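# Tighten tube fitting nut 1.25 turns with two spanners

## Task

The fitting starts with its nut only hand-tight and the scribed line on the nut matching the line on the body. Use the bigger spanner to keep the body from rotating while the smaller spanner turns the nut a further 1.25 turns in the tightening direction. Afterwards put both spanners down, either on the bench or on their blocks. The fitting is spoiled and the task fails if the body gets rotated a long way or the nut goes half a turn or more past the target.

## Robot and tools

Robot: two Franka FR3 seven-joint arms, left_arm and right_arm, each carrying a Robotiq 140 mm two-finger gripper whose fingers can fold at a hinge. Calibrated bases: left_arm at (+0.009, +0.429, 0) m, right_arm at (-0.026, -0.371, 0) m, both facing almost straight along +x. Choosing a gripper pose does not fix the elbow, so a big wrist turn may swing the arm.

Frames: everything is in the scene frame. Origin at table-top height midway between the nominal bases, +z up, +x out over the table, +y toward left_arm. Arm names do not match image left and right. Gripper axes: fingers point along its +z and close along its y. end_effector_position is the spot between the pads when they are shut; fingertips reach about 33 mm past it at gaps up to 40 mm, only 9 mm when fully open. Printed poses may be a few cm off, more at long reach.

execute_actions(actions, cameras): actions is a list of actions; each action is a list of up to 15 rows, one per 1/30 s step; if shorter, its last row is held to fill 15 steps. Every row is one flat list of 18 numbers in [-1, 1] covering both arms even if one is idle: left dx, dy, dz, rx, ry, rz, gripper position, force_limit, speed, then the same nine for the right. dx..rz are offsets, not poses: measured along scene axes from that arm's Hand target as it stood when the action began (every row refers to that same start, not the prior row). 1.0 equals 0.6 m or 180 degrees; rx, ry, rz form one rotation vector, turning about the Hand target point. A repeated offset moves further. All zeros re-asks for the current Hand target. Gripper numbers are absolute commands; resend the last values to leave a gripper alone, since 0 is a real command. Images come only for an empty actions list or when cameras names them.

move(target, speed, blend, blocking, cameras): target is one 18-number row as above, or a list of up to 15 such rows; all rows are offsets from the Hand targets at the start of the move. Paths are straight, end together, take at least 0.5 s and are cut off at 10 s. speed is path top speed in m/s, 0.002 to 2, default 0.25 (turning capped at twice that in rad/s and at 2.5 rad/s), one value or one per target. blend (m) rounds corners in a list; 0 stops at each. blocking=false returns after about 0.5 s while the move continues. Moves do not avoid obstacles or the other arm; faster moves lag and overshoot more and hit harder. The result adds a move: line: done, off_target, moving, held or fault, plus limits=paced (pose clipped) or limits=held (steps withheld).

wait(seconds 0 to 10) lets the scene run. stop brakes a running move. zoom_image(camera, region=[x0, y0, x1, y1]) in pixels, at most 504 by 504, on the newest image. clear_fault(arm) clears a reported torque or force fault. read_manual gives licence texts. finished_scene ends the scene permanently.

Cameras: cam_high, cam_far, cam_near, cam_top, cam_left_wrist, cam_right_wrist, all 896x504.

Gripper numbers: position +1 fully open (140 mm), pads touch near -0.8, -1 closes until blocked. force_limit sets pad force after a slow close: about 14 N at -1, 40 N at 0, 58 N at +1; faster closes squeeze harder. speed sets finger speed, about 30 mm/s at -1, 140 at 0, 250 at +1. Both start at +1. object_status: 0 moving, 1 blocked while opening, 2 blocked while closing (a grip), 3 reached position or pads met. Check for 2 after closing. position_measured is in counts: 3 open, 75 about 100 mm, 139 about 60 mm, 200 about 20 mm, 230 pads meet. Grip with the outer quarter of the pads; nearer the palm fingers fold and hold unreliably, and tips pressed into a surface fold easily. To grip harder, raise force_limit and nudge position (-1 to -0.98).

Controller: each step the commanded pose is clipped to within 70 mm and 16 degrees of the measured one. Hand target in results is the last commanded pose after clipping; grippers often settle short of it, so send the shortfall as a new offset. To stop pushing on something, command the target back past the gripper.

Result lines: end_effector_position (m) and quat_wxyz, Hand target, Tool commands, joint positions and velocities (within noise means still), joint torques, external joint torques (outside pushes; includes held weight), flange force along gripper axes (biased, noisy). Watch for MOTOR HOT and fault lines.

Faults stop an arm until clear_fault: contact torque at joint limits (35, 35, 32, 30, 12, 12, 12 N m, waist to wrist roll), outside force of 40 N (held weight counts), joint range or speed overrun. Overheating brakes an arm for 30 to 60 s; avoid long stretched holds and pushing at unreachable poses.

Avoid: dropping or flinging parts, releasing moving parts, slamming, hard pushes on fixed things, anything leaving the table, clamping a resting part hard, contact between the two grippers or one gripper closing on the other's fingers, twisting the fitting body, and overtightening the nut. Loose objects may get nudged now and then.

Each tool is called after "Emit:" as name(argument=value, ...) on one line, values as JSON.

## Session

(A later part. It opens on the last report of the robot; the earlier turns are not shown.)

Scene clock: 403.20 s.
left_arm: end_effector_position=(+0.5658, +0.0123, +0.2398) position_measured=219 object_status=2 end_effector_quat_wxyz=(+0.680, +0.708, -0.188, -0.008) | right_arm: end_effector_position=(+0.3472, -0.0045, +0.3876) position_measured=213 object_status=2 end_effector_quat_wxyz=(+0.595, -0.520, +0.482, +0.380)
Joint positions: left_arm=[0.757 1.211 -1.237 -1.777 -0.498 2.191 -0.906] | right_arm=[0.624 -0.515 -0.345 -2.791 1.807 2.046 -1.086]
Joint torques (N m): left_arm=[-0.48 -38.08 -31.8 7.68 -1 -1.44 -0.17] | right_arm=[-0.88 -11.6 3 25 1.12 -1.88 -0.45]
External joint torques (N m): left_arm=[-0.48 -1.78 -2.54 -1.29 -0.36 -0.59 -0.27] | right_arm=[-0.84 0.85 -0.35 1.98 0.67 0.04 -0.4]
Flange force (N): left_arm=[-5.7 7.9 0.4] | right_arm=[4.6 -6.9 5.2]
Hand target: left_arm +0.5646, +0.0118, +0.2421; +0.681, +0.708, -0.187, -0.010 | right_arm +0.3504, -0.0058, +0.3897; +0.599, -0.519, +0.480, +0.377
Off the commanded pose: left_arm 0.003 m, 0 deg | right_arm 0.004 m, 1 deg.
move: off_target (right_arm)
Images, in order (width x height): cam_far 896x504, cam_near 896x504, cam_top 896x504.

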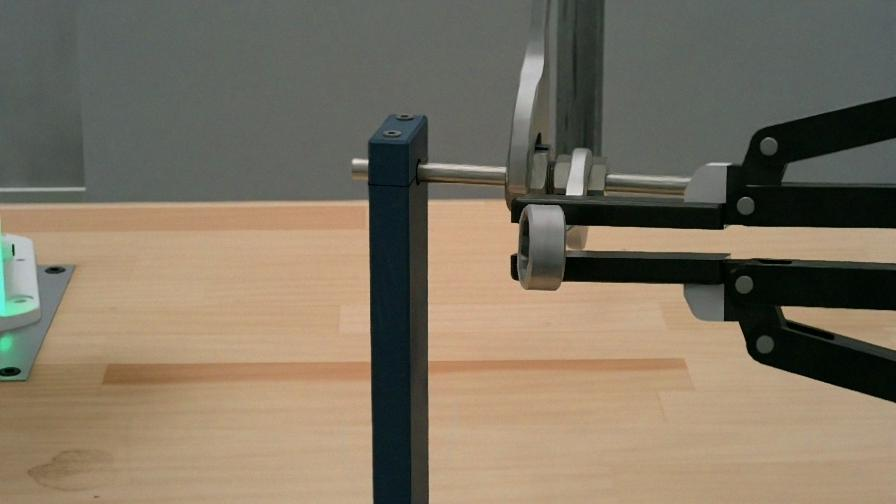

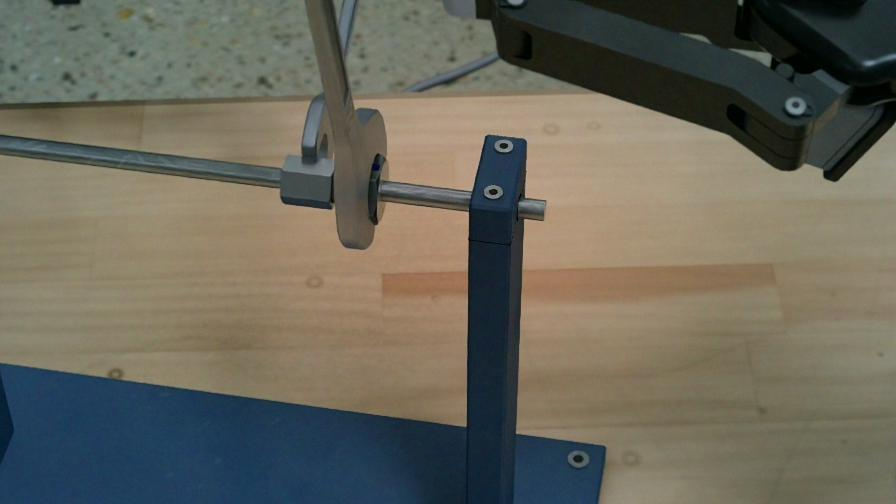

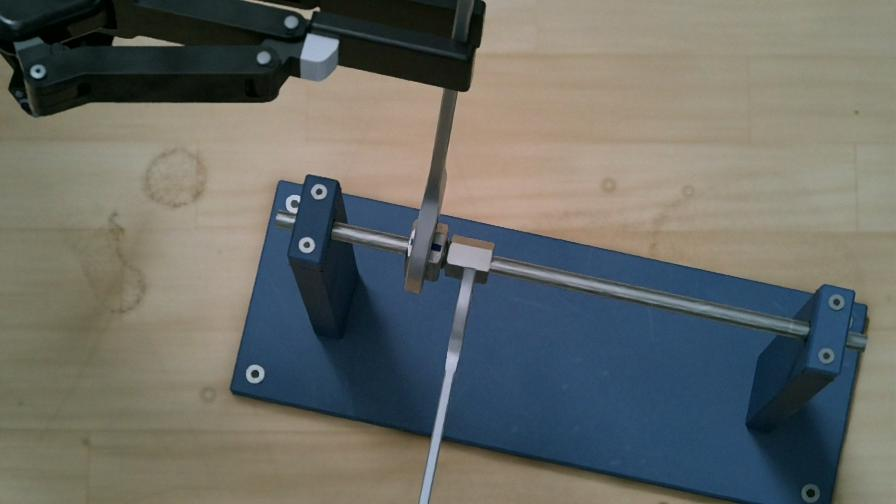

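Emit:
move(target=[[0,0,0.0008,0,0,0,-1,0.8,-1,0,0,0,0,0,0,-1,0.8,-1],[-0.0066,0.0012,0.0008,0,0,0,-1,0.8,-1,0,0,0,0,0,0,-1,0.8,-1]], speed=0.04, cameras=["cam_near","cam_top","cam_far"])

Emit:
zoom_image(camera="cam_near", region=[260, 100, 360, 220])

Emit:
zoom_image(camera="cam_top", region=[434, 244, 490, 310])

Emit:
zoom_image(camera="cam_far", region=[530, 120, 630, 220])

Scene clock: 406.93 s.
left_arm: end_effector_position=(+0.5603, +0.0130, +0.2400) position_measured=219 object_status=2 end_effector_quat_wxyz=(+0.680, +0.708, -0.188, -0.011) | right_arm: end_effector_position=(+0.3472, -0.0045, +0.3876) position_measured=213 object_status=2 end_effector_quat_wxyz=(+0.595, -0.520, +0.482, +0.380)
Joint positions: left_arm=[0.768 1.208 -1.241 -1.796 -0.498 2.194 -0.906] | right_arm=[0.624 -0.515 -0.345 -2.791 1.807 2.046 -1.086]
Joint velocities: left_arm=[0.001 0 -0.002 -0.001 0.001 0.004 0] | right_arm=[within noise]
Joint torques (N m): left_arm=[-0.02 -37.59 -32.55 7.93 -1.18 -1.12 -0.01] | right_arm=[-0.9 -11.59 2.98 25 1.12 -1.87 -0.43]
External joint torques (N m): left_arm=[-0.01 -1.81 -3.26 -0.95 -0.55 -0.25 -0.12] | right_arm=[-0.89 0.87 -0.4 1.98 0.68 0.04 -0.38]
Flange force (N): left_arm=[-6.6 9.2 0.5] | right_arm=[4.6 -7.0 5.1]
Hand target: left_arm +0.5607, +0.0125, +0.2426; +0.681, +0.708, -0.187, -0.010 | right_arm +0.3504, -0.0058, +0.3897; +0.599, -0.519, +0.480, +0.377
Off the commanded pose: left_arm 0.003 m, 0 deg | right_arm 0.004 m, 1 deg.
move: off_target (right_arm)
Images, in order (width x height): cam_far 896x504, cam_near 896x504, cam_top 896x504.

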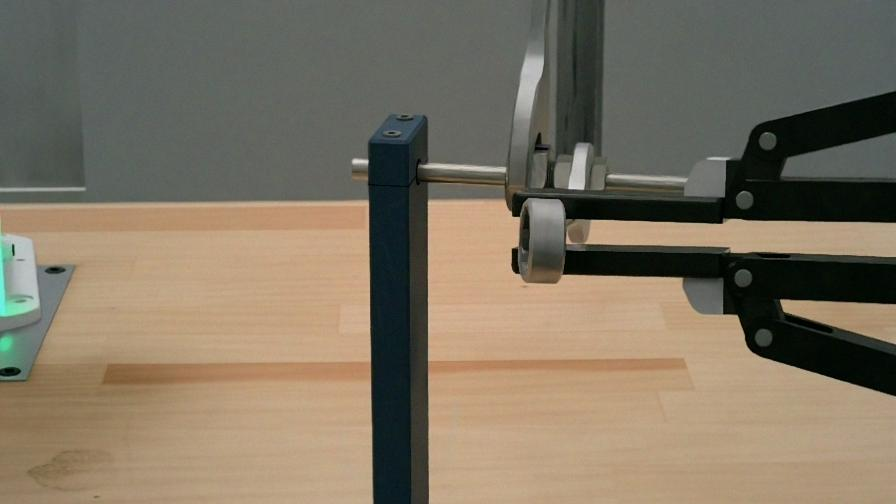

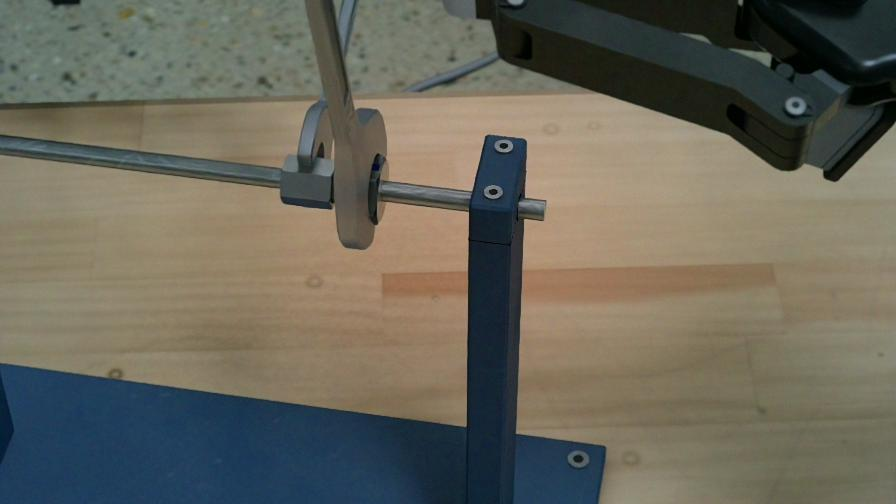

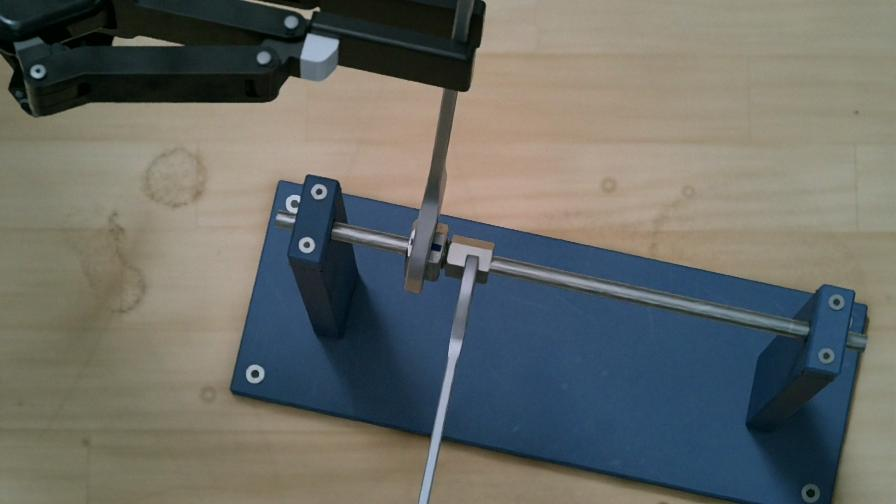

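Scaled by 4.200 from the camera's 896x504 image, which has a finer 1280x720 frame.

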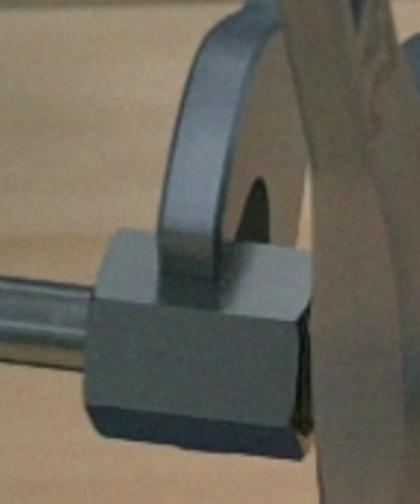

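Scaled by 7.636 from the camera's 896x504 image, which has a finer 1280x720 frame.

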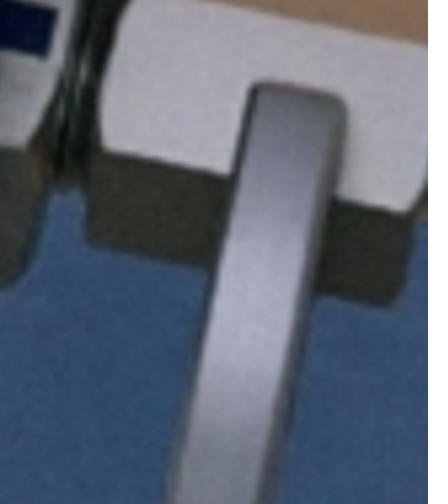

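Scaled by 5.040 from the camera's 896x504 image, which has a finer 1280x720 frame.

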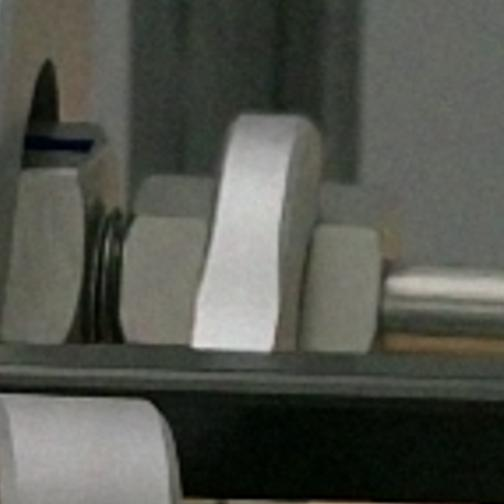

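Emit:
move(target=[[0,0,0,-0.00031,-0.00164,0,-1,0.8,-1,0,0,0,0,0,0,-1,0.8,-1],[-0.0057,0.001,0,-0.00031,-0.00164,0,-1,0.8,-1,0,0,0,0,0,0,-1,0.8,-1]], speed=0.04, cameras=["cam_near","cam_top","cam_far"])

Emit:
zoom_image(camera="cam_near", region=[260, 100, 360, 220])

Scene clock: 408.73 s.
left_arm: end_effector_position=(+0.5601, +0.0145, +0.2403) position_measured=219 object_status=2 end_effector_quat_wxyz=(+0.680, +0.709, -0.185, -0.008) | right_arm: end_effector_position=(+0.3472, -0.0045, +0.3876) position_measured=213 object_status=2 end_effector_quat_wxyz=(+0.595, -0.520, +0.482, +0.380)
Joint positions: left_arm=[0.779 1.207 -1.247 -1.811 -0.498 2.208 -0.905] | right_arm=[0.624 -0.515 -0.345 -2.791 1.807 2.046 -1.086]
Joint torques (N m): left_arm=[-0.61 -36.89 -32.82 7.12 -0.97 -1.83 0.22] | right_arm=[-0.9 -11.61 2.97 25 1.12 -1.87 -0.49]
External joint torques (N m): left_arm=[-0.34 -1.38 -3.32 -1.55 -0.38 -0.94 0.12] | right_arm=[-0.96 0.88 -0.47 1.95 0.68 0.06 -0.43]
Flange force (N): left_arm=[-7.2 8.6 0.0] | right_arm=[4.8 -7.0 4.9]
Hand target: left_arm +0.5572, +0.0131, +0.2426; +0.681, +0.708, -0.189, -0.008 | right_arm +0.3504, -0.0058, +0.3897; +0.599, -0.519, +0.480, +0.377
Off the commanded pose: left_arm 0.004 m, 0 deg | right_arm 0.004 m, 1 deg.
move: off_target (left_arm, right_arm)
Images, in order (width x height): cam_far 896x504, cam_near 896x504, cam_top 896x504.

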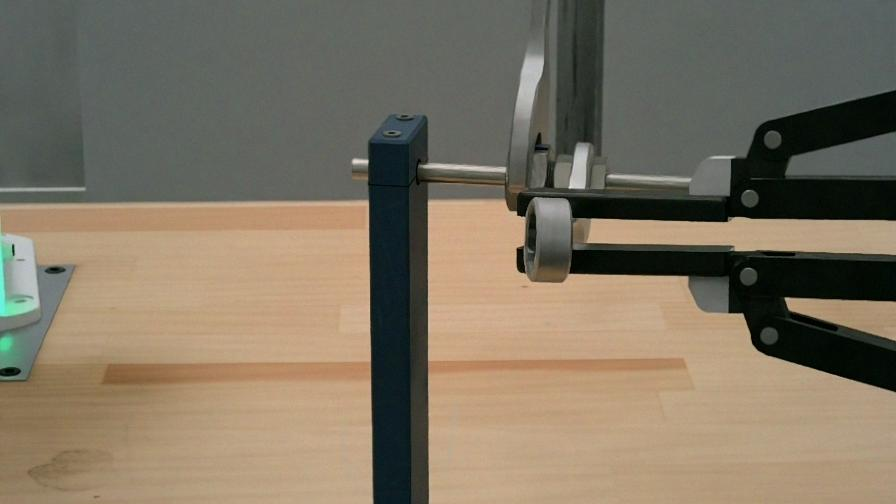

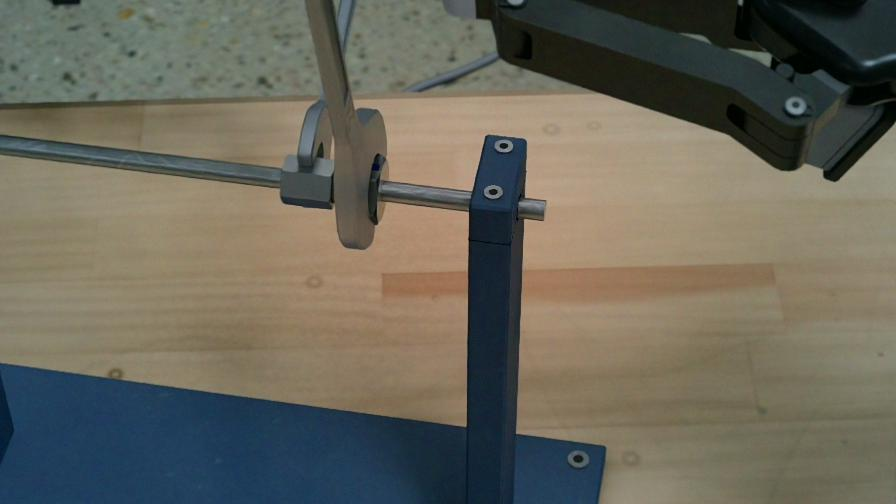

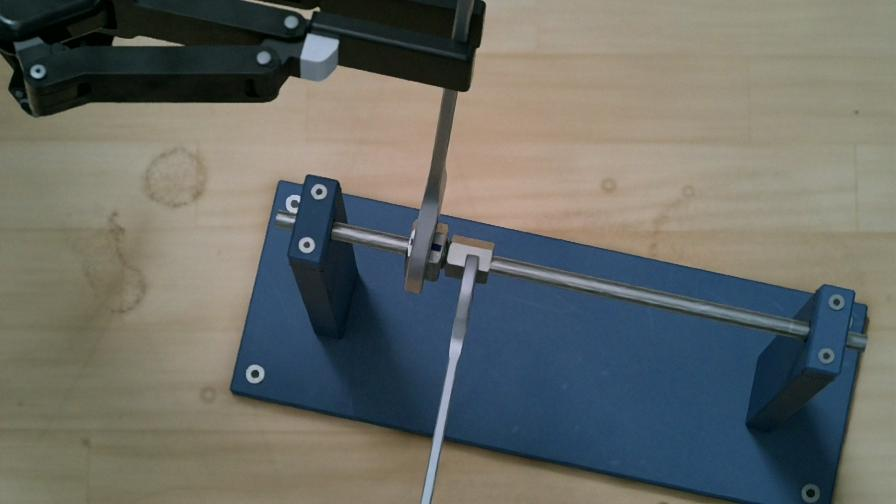

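Scaled by 4.200 from the camera's 896x504 image, which has a finer 1280x720 frame.

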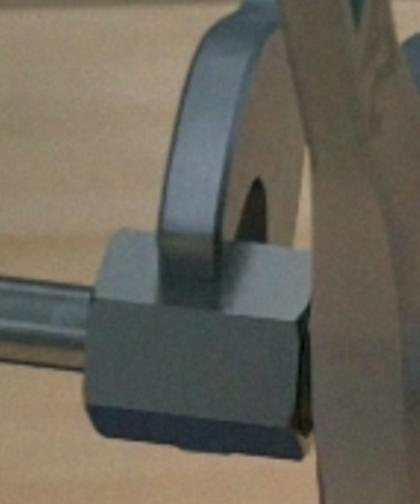

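Emit:
move(target=[[0.0058,-0.0012,0,0,0,0,-1,0.8,-1,0,0,0,0,0,0,-1,0.8,-1],[0.0046,-0.001,0.0062,-0.0015,-0.0082,0,-1,0.8,-1,0,0,0,0,0,0,-1,0.8,-1],[-0.003,0.0005,0.0062,-0.0015,-0.0082,0,-1,0.8,-1,0,0,0,0,0,0,-1,0.8,-1]], speed=0.04, cameras=["cam_near","cam_top","cam_far"])

Emit:
zoom_image(camera="cam_near", region=[260, 100, 360, 220])

Scene clock: 412.27 s.
left_arm: end_effector_position=(+0.5597, +0.0153, +0.2419) position_measured=219 object_status=2 end_effector_quat_wxyz=(+0.678, +0.711, -0.189, +0.000) | right_arm: end_effector_position=(+0.3472, -0.0045, +0.3876) position_measured=213 object_status=2 end_effector_quat_wxyz=(+0.595, -0.520, +0.482, +0.380)
Joint positions: left_arm=[0.791 1.207 -1.258 -1.824 -0.49 2.223 -0.898] | right_arm=[0.624 -0.515 -0.345 -2.791 1.807 2.046 -1.086]
Joint torques (N m): left_arm=[-0.37 -37.02 -34.63 7.48 -0.52 -2.31 0.69] | right_arm=[-0.94 -11.59 2.94 24.98 1.13 -1.88 -0.46]
External joint torques (N m): left_arm=[-0.36 -1.96 -5.14 -1.26 0.02 -1.48 0.58] | right_arm=[-0.95 0.92 -0.46 1.92 0.68 0.05 -0.41]
Flange force (N): left_arm=[-6.7 10.8 -1.1] | right_arm=[4.9 -7.0 5.0]
Hand target: left_arm +0.5554, +0.0134, +0.2463; +0.680, +0.706, -0.198, +0.001 | right_arm +0.3504, -0.0058, +0.3897; +0.599, -0.519, +0.480, +0.377
Off the commanded pose: left_arm 0.006 m, 1 deg | right_arm 0.004 m, 1 deg.
move: off_target (left_arm, right_arm)
Images, in order (width x height): cam_far 896x504, cam_near 896x504, cam_top 896x504.

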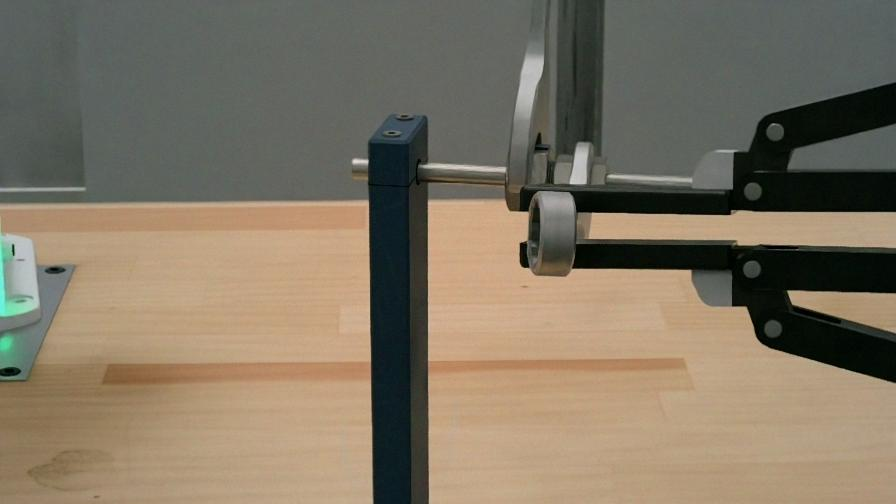

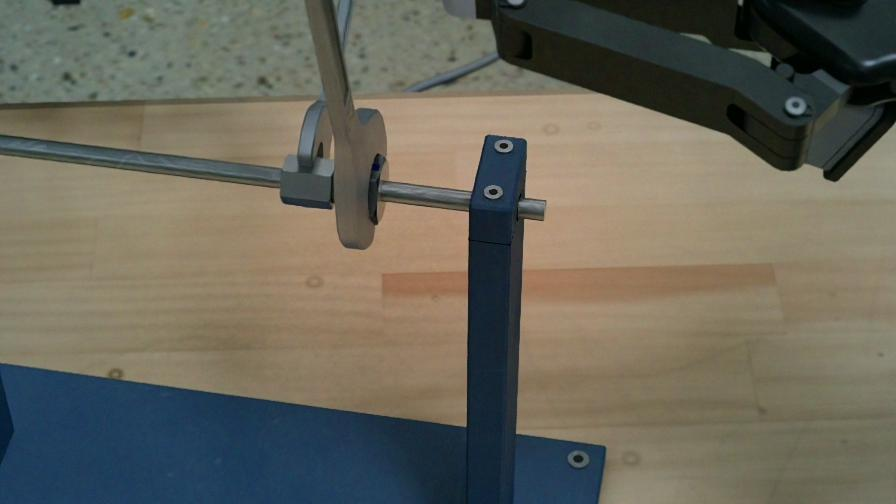

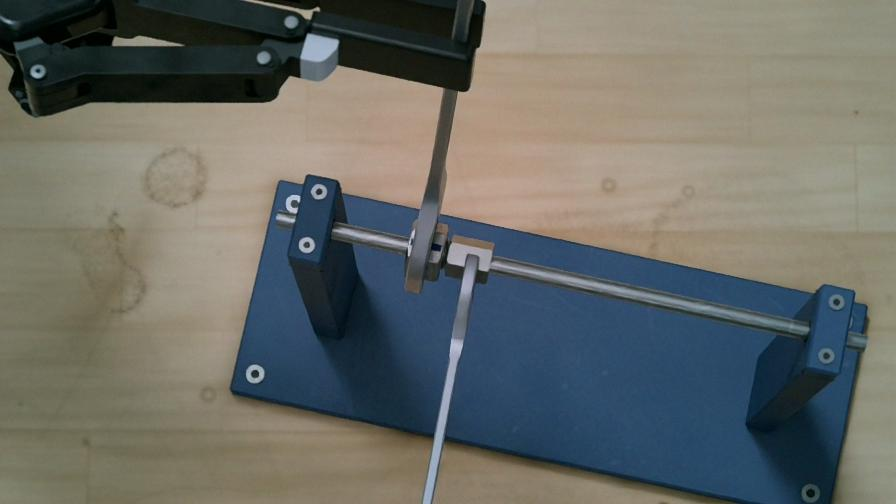

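Scaled by 4.200 from the camera's 896x504 image, which has a finer 1280x720 frame.

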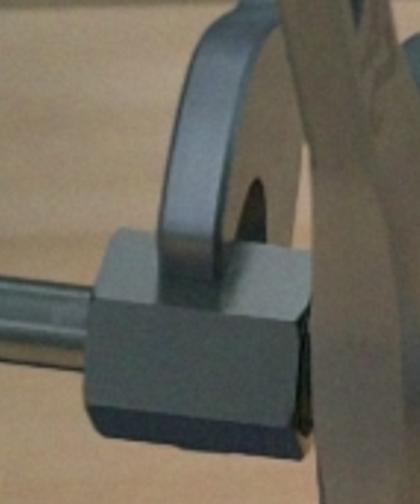

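Emit:
wait(seconds=0, cameras=["cam_left_wrist", "cam_right_wrist", "cam_high"])

Scene clock: 420.87 s.
left_arm: end_effector_position=(+0.5597, +0.0153, +0.2419) position_measured=219 object_status=2 end_effector_quat_wxyz=(+0.678, +0.711, -0.189, +0.000) | right_arm: end_effector_position=(+0.3472, -0.0045, +0.3876) position_measured=213 object_status=2 end_effector_quat_wxyz=(+0.595, -0.520, +0.482, +0.380)
Joint positions: left_arm=[0.791 1.207 -1.258 -1.825 -0.49 2.223 -0.898] | right_arm=[0.624 -0.515 -0.345 -2.791 1.807 2.046 -1.086]
Joint torques (N m): left_arm=[-0.28 -37.02 -34.81 7.09 -0.56 -2.36 0.66] | right_arm=[-0.96 -11.58 2.94 24.99 1.13 -1.86 -0.42]
External joint torques (N m): left_arm=[-0.06 -1.97 -5.25 -1.51 -0.02 -1.51 0.56] | right_arm=[-0.96 0.91 -0.45 1.94 0.68 0.06 -0.36]
Flange force (N): left_arm=[-8.5 11.8 -1.4] | right_arm=[4.7 -7.1 4.9]
Hand target: left_arm +0.5554, +0.0134, +0.2463; +0.680, +0.706, -0.198, +0.001 | right_arm +0.3504, -0.0058, +0.3897; +0.599, -0.519, +0.480, +0.377
Tool commands: left_gripper/position=-1.0 left_gripper/force_limit=+0.8 left_gripper/speed=-1.0 right_gripper/position=-1.0 right_gripper/force_limit=+0.8 right_gripper/speed=-1.0
Off the commanded pose: left_arm 0.006 m, 1 deg | right_arm 0.004 m, 1 deg.
camera_calibration:
cam_left_wrist: T_world_to_cam=[[-0.27613, -0.0365464, 0.960425, -0.0686283], [-0.775836, 0.598299, -0.200292, 0.475222], [-0.567302, -0.800439, -0.193562, 0.522761], [0, 0, 0, 1]] pos_world=[0.646307, 0.131605, 0.262283]
cam_right_wrist: T_world_to_cam=[[-0.948399, 0.164398, -0.271132, 0.438952], [-0.308227, -0.277351, 0.909985, -0.241146], [0.0744008, 0.946599, 0.313711, 0.0014394], [0, 0, 0, 1]] pos_world=[0.341867, -0.140407, 0.338002]
Images, in order (width x height): cam_high 896x504, cam_left_wrist 896x504, cam_right_wrist 896x504.

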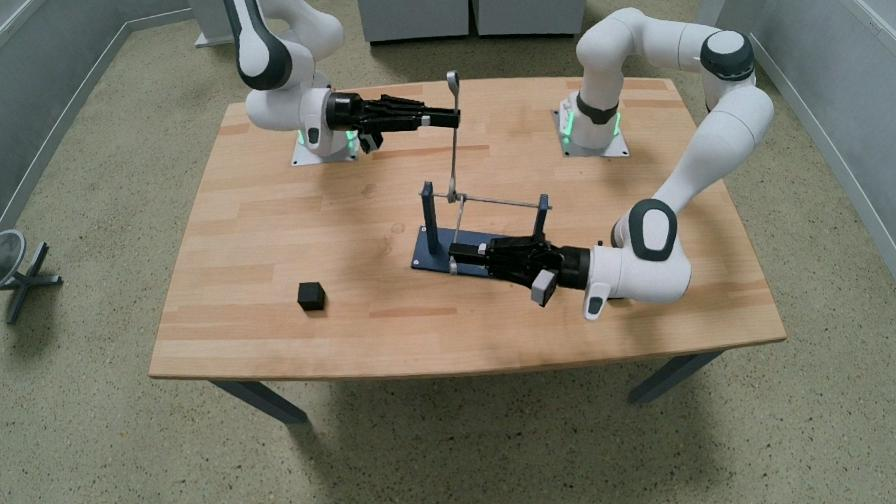

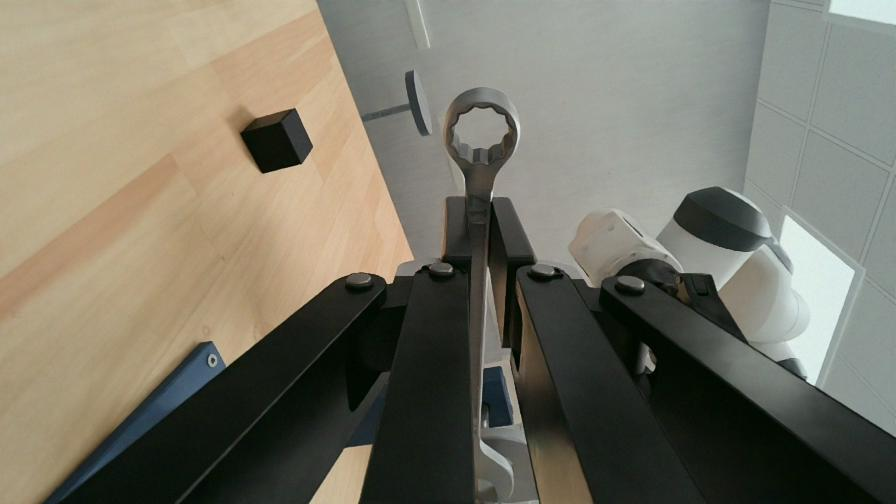

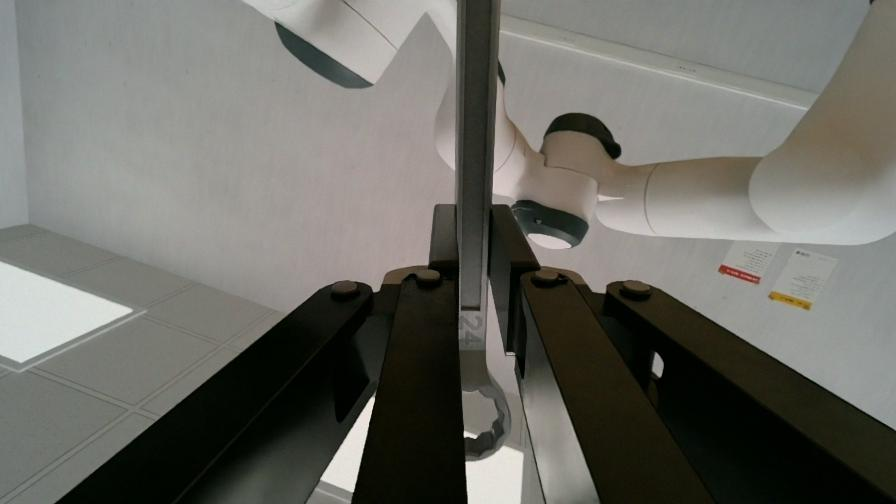

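Emit:
wait(seconds=0, cameras=["cam_left_wrist"])

Emit:
zoom_image(camera="cam_left_wrist", region=[400, 60, 560, 504])

Emit:
zoom_image(camera="cam_left_wrist", region=[430, 384, 550, 504])

Scene clock: 421.27 s.
left_arm: end_effector_position=(+0.5597, +0.0153, +0.2419) position_measured=219 object_status=2 end_effector_quat_wxyz=(+0.678, +0.711, -0.189, +0.000) | right_arm: end_effector_position=(+0.3472, -0.0045, +0.3876) position_measured=213 object_status=2 end_effector_quat_wxyz=(+0.595, -0.520, +0.482, +0.380)
Joint positions: left_arm=[0.791 1.207 -1.258 -1.825 -0.49 2.223 -0.898] | right_arm=[0.624 -0.515 -0.345 -2.791 1.807 2.046 -1.086]
Joint torques (N m): left_arm=[-0.31 -37.01 -34.8 7.06 -0.55 -2.35 0.69] | right_arm=[-1 -11.6 2.91 24.98 1.12 -1.88 -0.47]
External joint torques (N m): left_arm=[-0.42 -2.04 -5.44 -1.71 -0.02 -1.54 0.58] | right_arm=[-0.99 0.81 -0.45 2.04 0.68 0.03 -0.41]
Flange force (N): left_arm=[-8.5 12.0 -0.9] | right_arm=[4.6 -7.1 4.8]
Hand target: left_arm +0.5554, +0.0134, +0.2463; +0.680, +0.706, -0.198, +0.001 | right_arm +0.3504, -0.0058, +0.3897; +0.599, -0.519, +0.480, +0.377
Tool commands: left_gripper/position=-1.0 left_gripper/force_limit=+0.8 left_gripper/speed=-1.0 right_gripper/position=-1.0 right_gripper/force_limit=+0.8 right_gripper/speed=-1.0
Off the commanded pose: left_arm 0.006 m, 1 deg | right_arm 0.004 m, 1 deg.
camera_calibration:
cam_left_wrist: T_world_to_cam=[[-0.27613, -0.0365464, 0.960425, -0.0686283], [-0.775836, 0.598299, -0.200292, 0.475222], [-0.567302, -0.800439, -0.193562, 0.522761], [0, 0, 0, 1]] pos_world=[0.646307, 0.131605, 0.262283]
Images, in order (width x height): cam_left_wrist 896x504.

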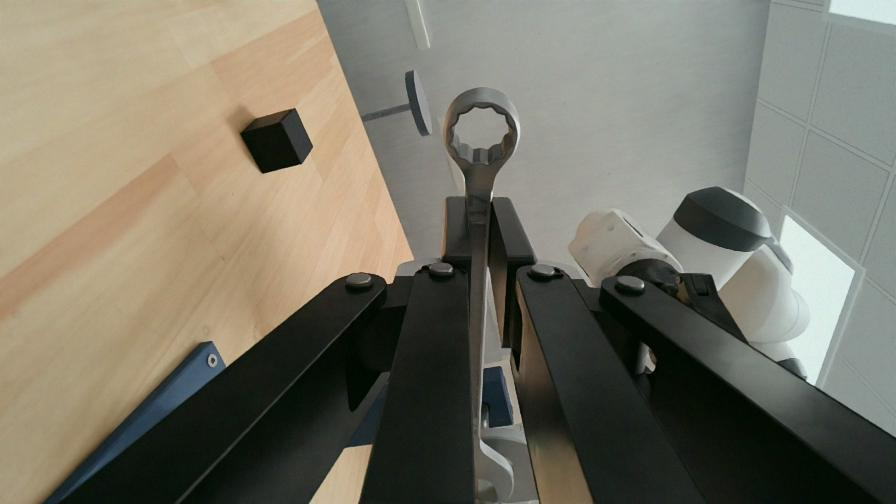

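Scaled by 1.135 from the camera's 896x504 image, which has a finer 1280x720 frame.

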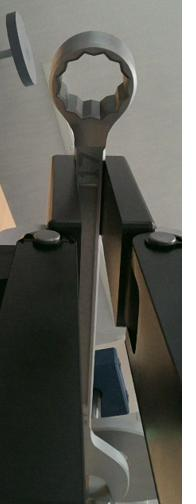

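Scaled by 4.200 from the camera's 896x504 image, which has a finer 1280x720 frame.

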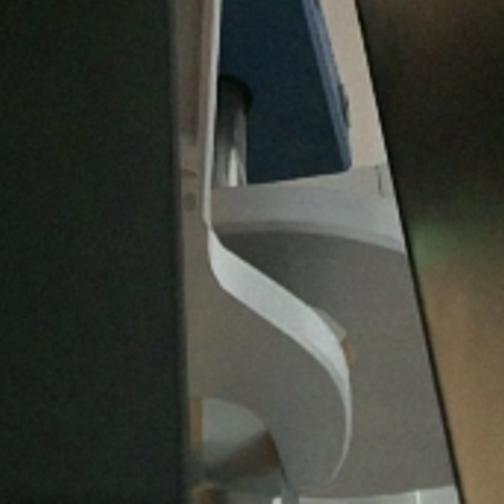

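Emit:
move(target=[[0.0115,-0.003,-0.0012,0.0003,0.0016,0,-1,0.8,-1,0,0,0,0,0,0,-1,0.8,-1],[0.014,-0.003,-0.0052,0.0015,0.0082,0,-1,0.8,-1,0,0,0,0,0,0,-1,0.8,-1],[0.014,-0.003,0.0008,-0.0015,-0.0082,0,-1,0.8,-1,0,0,0,0,0,0,-1,0.8,-1],[0.014,-0.003,-0.0022,0,0,0,-1,0.8,-1,0,0,0,0,0,0,-1,0.8,-1]], speed=0.05, cameras=["cam_near","cam_top","cam_far"])

Emit:
zoom_image(camera="cam_near", region=[260, 100, 360, 220])

Emit:
zoom_image(camera="cam_top", region=[434, 254, 490, 320])

Emit:
zoom_image(camera="cam_far", region=[530, 120, 630, 220])

Scene clock: 427.17 s.
left_arm: end_effector_position=(+0.5596, +0.0111, +0.2422) position_measured=219 object_status=2 end_effector_quat_wxyz=(+0.679, +0.707, -0.198, -0.005) | right_arm: end_effector_position=(+0.3472, -0.0045, +0.3876) position_measured=213 object_status=2 end_effector_quat_wxyz=(+0.595, -0.520, +0.482, +0.380)
Joint positions: left_arm=[0.77 1.221 -1.255 -1.795 -0.473 2.2 -0.904] | right_arm=[0.624 -0.515 -0.345 -2.791 1.807 2.046 -1.086]
Joint torques (N m): left_arm=[-0.02 -37.17 -33.69 11.57 -1.52 -0.01 0.37] | right_arm=[-0.91 -11.62 2.98 25.01 1.11 -1.88 -0.39]
External joint torques (N m): left_arm=[-0.2 -1.44 -4.17 2.89 -0.91 0.78 0.27] | right_arm=[-0.94 0.89 -0.44 1.92 0.67 0.05 -0.34]
Flange force (N): left_arm=[7.7 4.0 1.5] | right_arm=[4.6 -7.0 4.8]
Hand target: left_arm +0.5638, +0.0116, +0.2450; +0.680, +0.706, -0.198, +0.001 | right_arm +0.3504, -0.0058, +0.3897; +0.599, -0.519, +0.480, +0.377
Off the commanded pose: left_arm 0.005 m, 1 deg | right_arm 0.004 m, 1 deg.
move: off_target (left_arm, right_arm)
Images, in order (width x height): cam_far 896x504, cam_near 896x504, cam_top 896x504.

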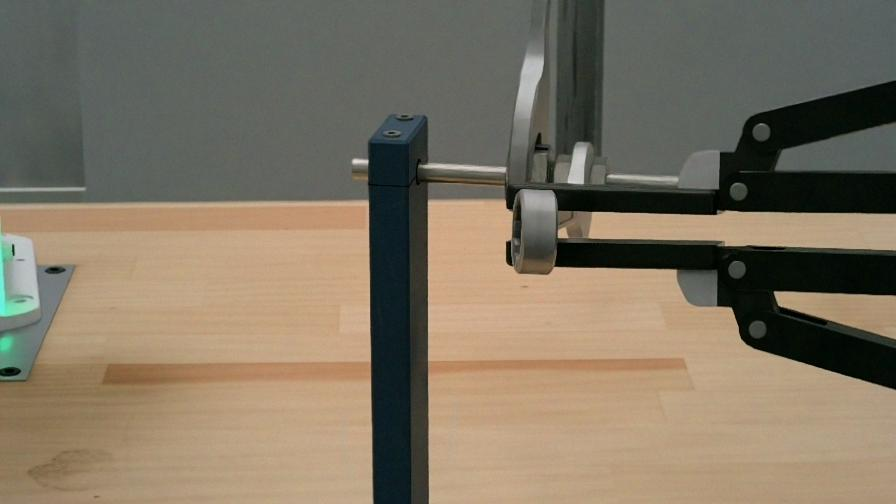

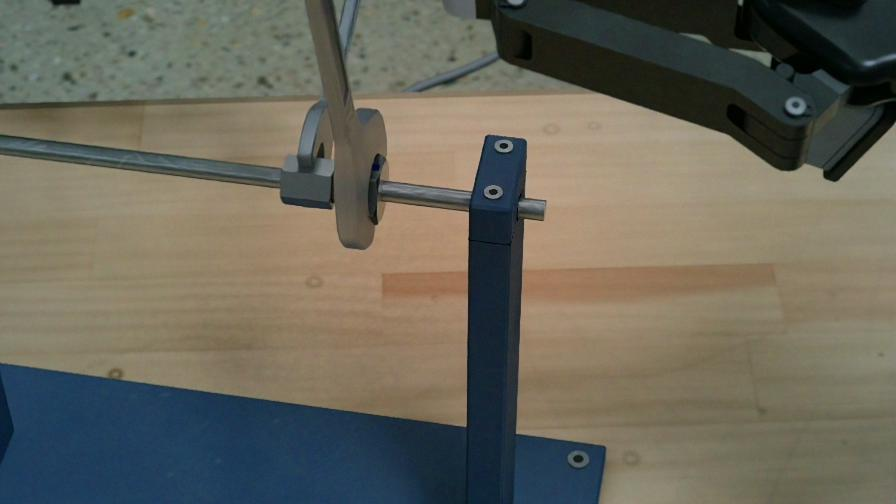

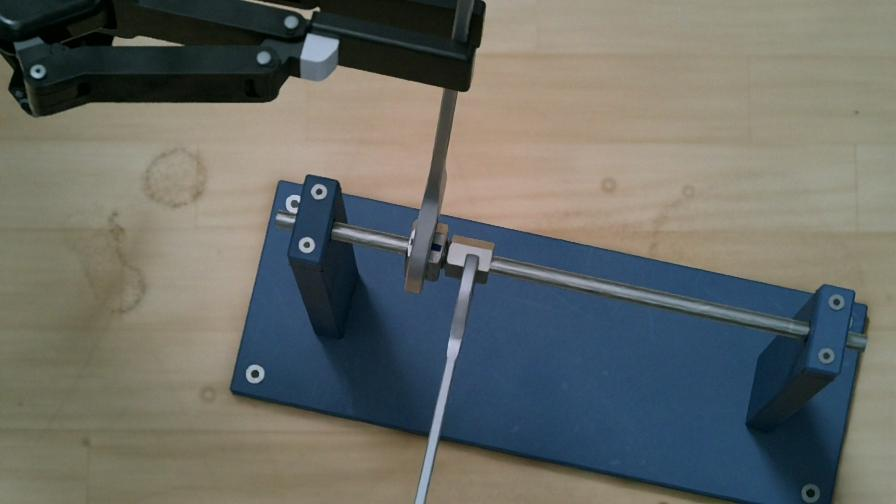

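Scaled by 4.200 from the camera's 896x504 image, which has a finer 1280x720 frame.

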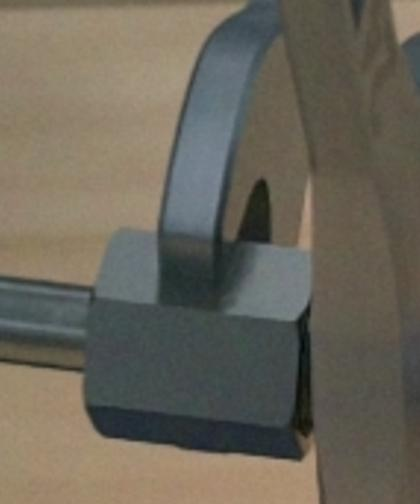

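Scaled by 7.636 from the camera's 896x504 image, which has a finer 1280x720 frame.

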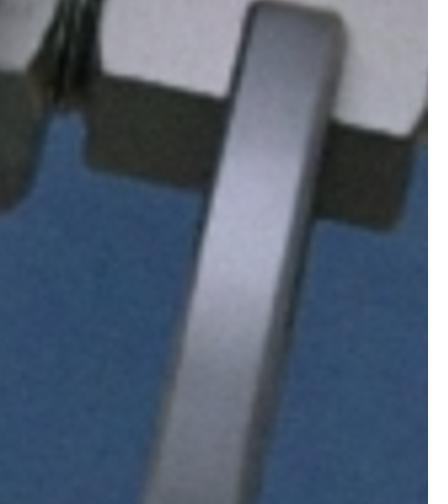

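Scaled by 5.040 from the camera's 896x504 image, which has a finer 1280x720 frame.

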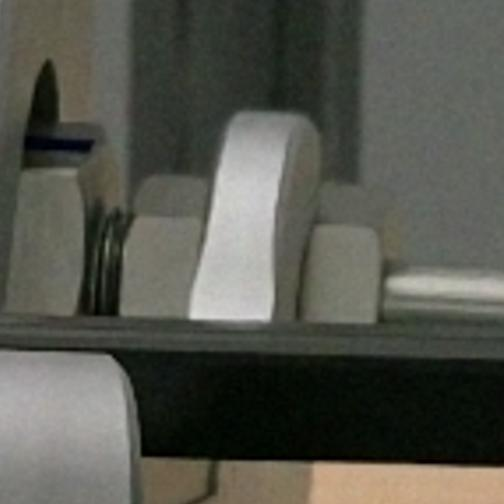

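Emit:
move(target=[[0.0055,0,-0.001,-0.00546,0.00102,0,-1,0.8,-1,0,0,0,0,0,0,-1,0.8,-1]], speed=0.05, cameras=["cam_near","cam_top","cam_far"])

Emit:
zoom_image(camera="cam_near", region=[260, 100, 360, 220])

Emit:
zoom_image(camera="cam_top", region=[434, 254, 490, 320])

Scene clock: 428.87 s.
left_arm: end_effector_position=(+0.5595, +0.0100, +0.2416) position_measured=219 object_status=2 end_effector_quat_wxyz=(+0.686, +0.700, -0.197, -0.009) | right_arm: end_effector_position=(+0.3472, -0.0045, +0.3876) position_measured=213 object_status=2 end_effector_quat_wxyz=(+0.595, -0.520, +0.482, +0.380)
Joint positions: left_arm=[0.763 1.242 -1.254 -1.78 -0.469 2.186 -0.904] | right_arm=[0.624 -0.515 -0.345 -2.791 1.807 2.046 -1.086]
Joint torques (N m): left_arm=[0.88 -37.21 -33.9 12.33 -1.67 0.64 0.64] | right_arm=[-0.85 -11.61 3.04 25.04 1.12 -1.87 -0.45]
External joint torques (N m): left_arm=[1 -1.18 -4.15 4.28 -1.01 1.53 0.53] | right_arm=[-0.85 0.82 -0.32 2.05 0.68 0.04 -0.39]
Flange force (N): left_arm=[9.5 2.8 0.9] | right_arm=[4.4 -7.0 5.3]
Hand target: left_arm +0.5671, +0.0116, +0.2444; +0.686, +0.700, -0.196, +0.002 | right_arm +0.3504, -0.0058, +0.3897; +0.599, -0.519, +0.480, +0.377
Off the commanded pose: left_arm 0.008 m, 1 deg | right_arm 0.004 m, 1 deg.
move: off_target (left_arm, right_arm)
Images, in order (width x height): cam_far 896x504, cam_near 896x504, cam_top 896x504.

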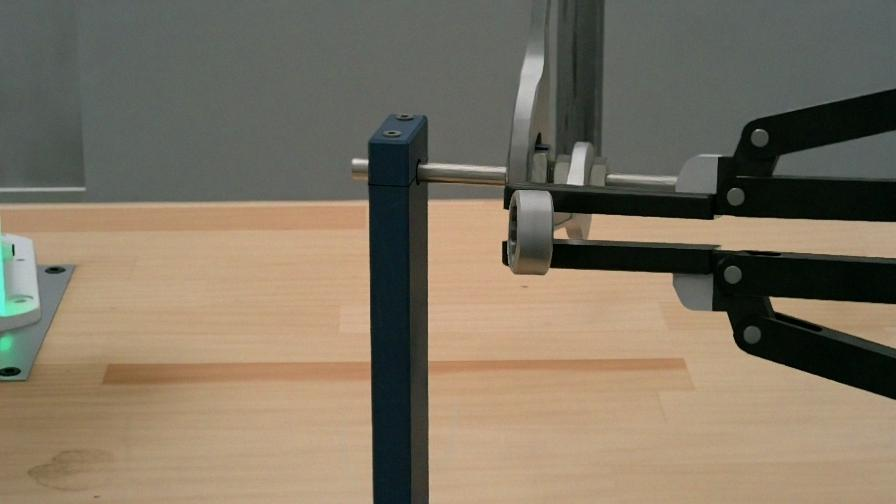

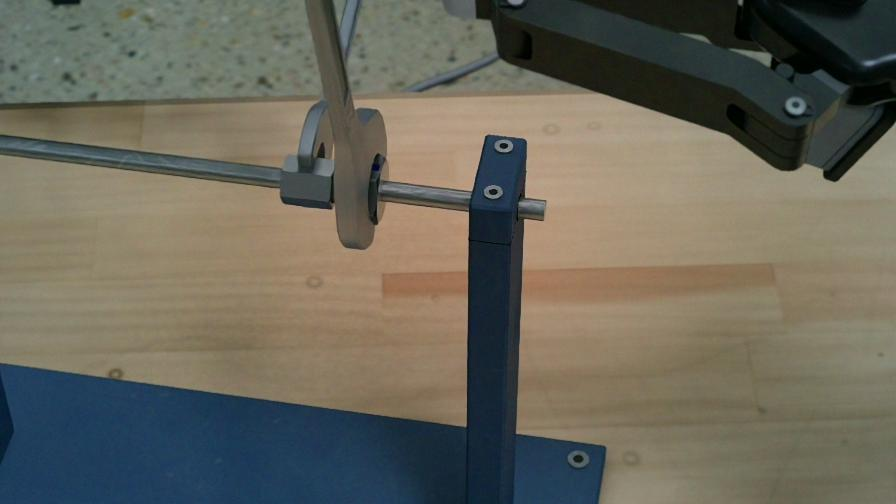

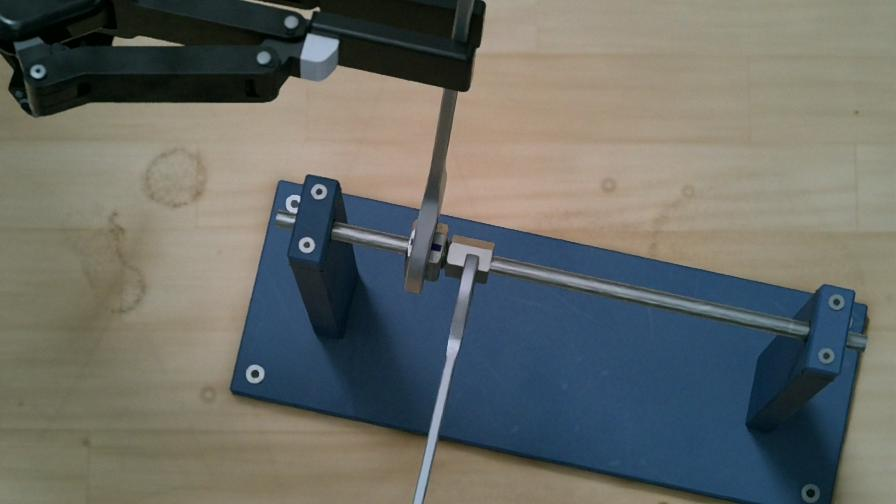

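Scaled by 4.200 from the camera's 896x504 image, which has a finer 1280x720 frame.

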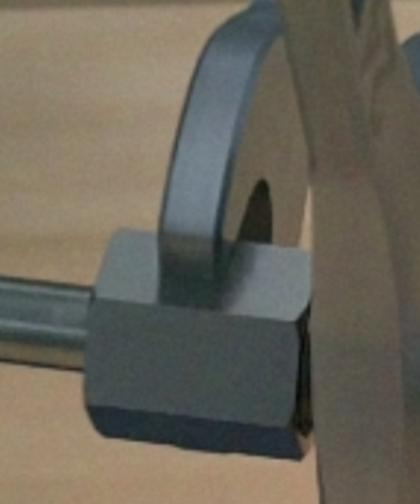

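Scaled by 7.636 from the camera's 896x504 image, which has a finer 1280x720 frame.

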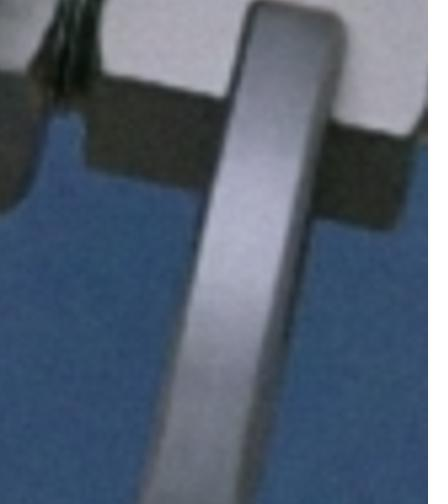

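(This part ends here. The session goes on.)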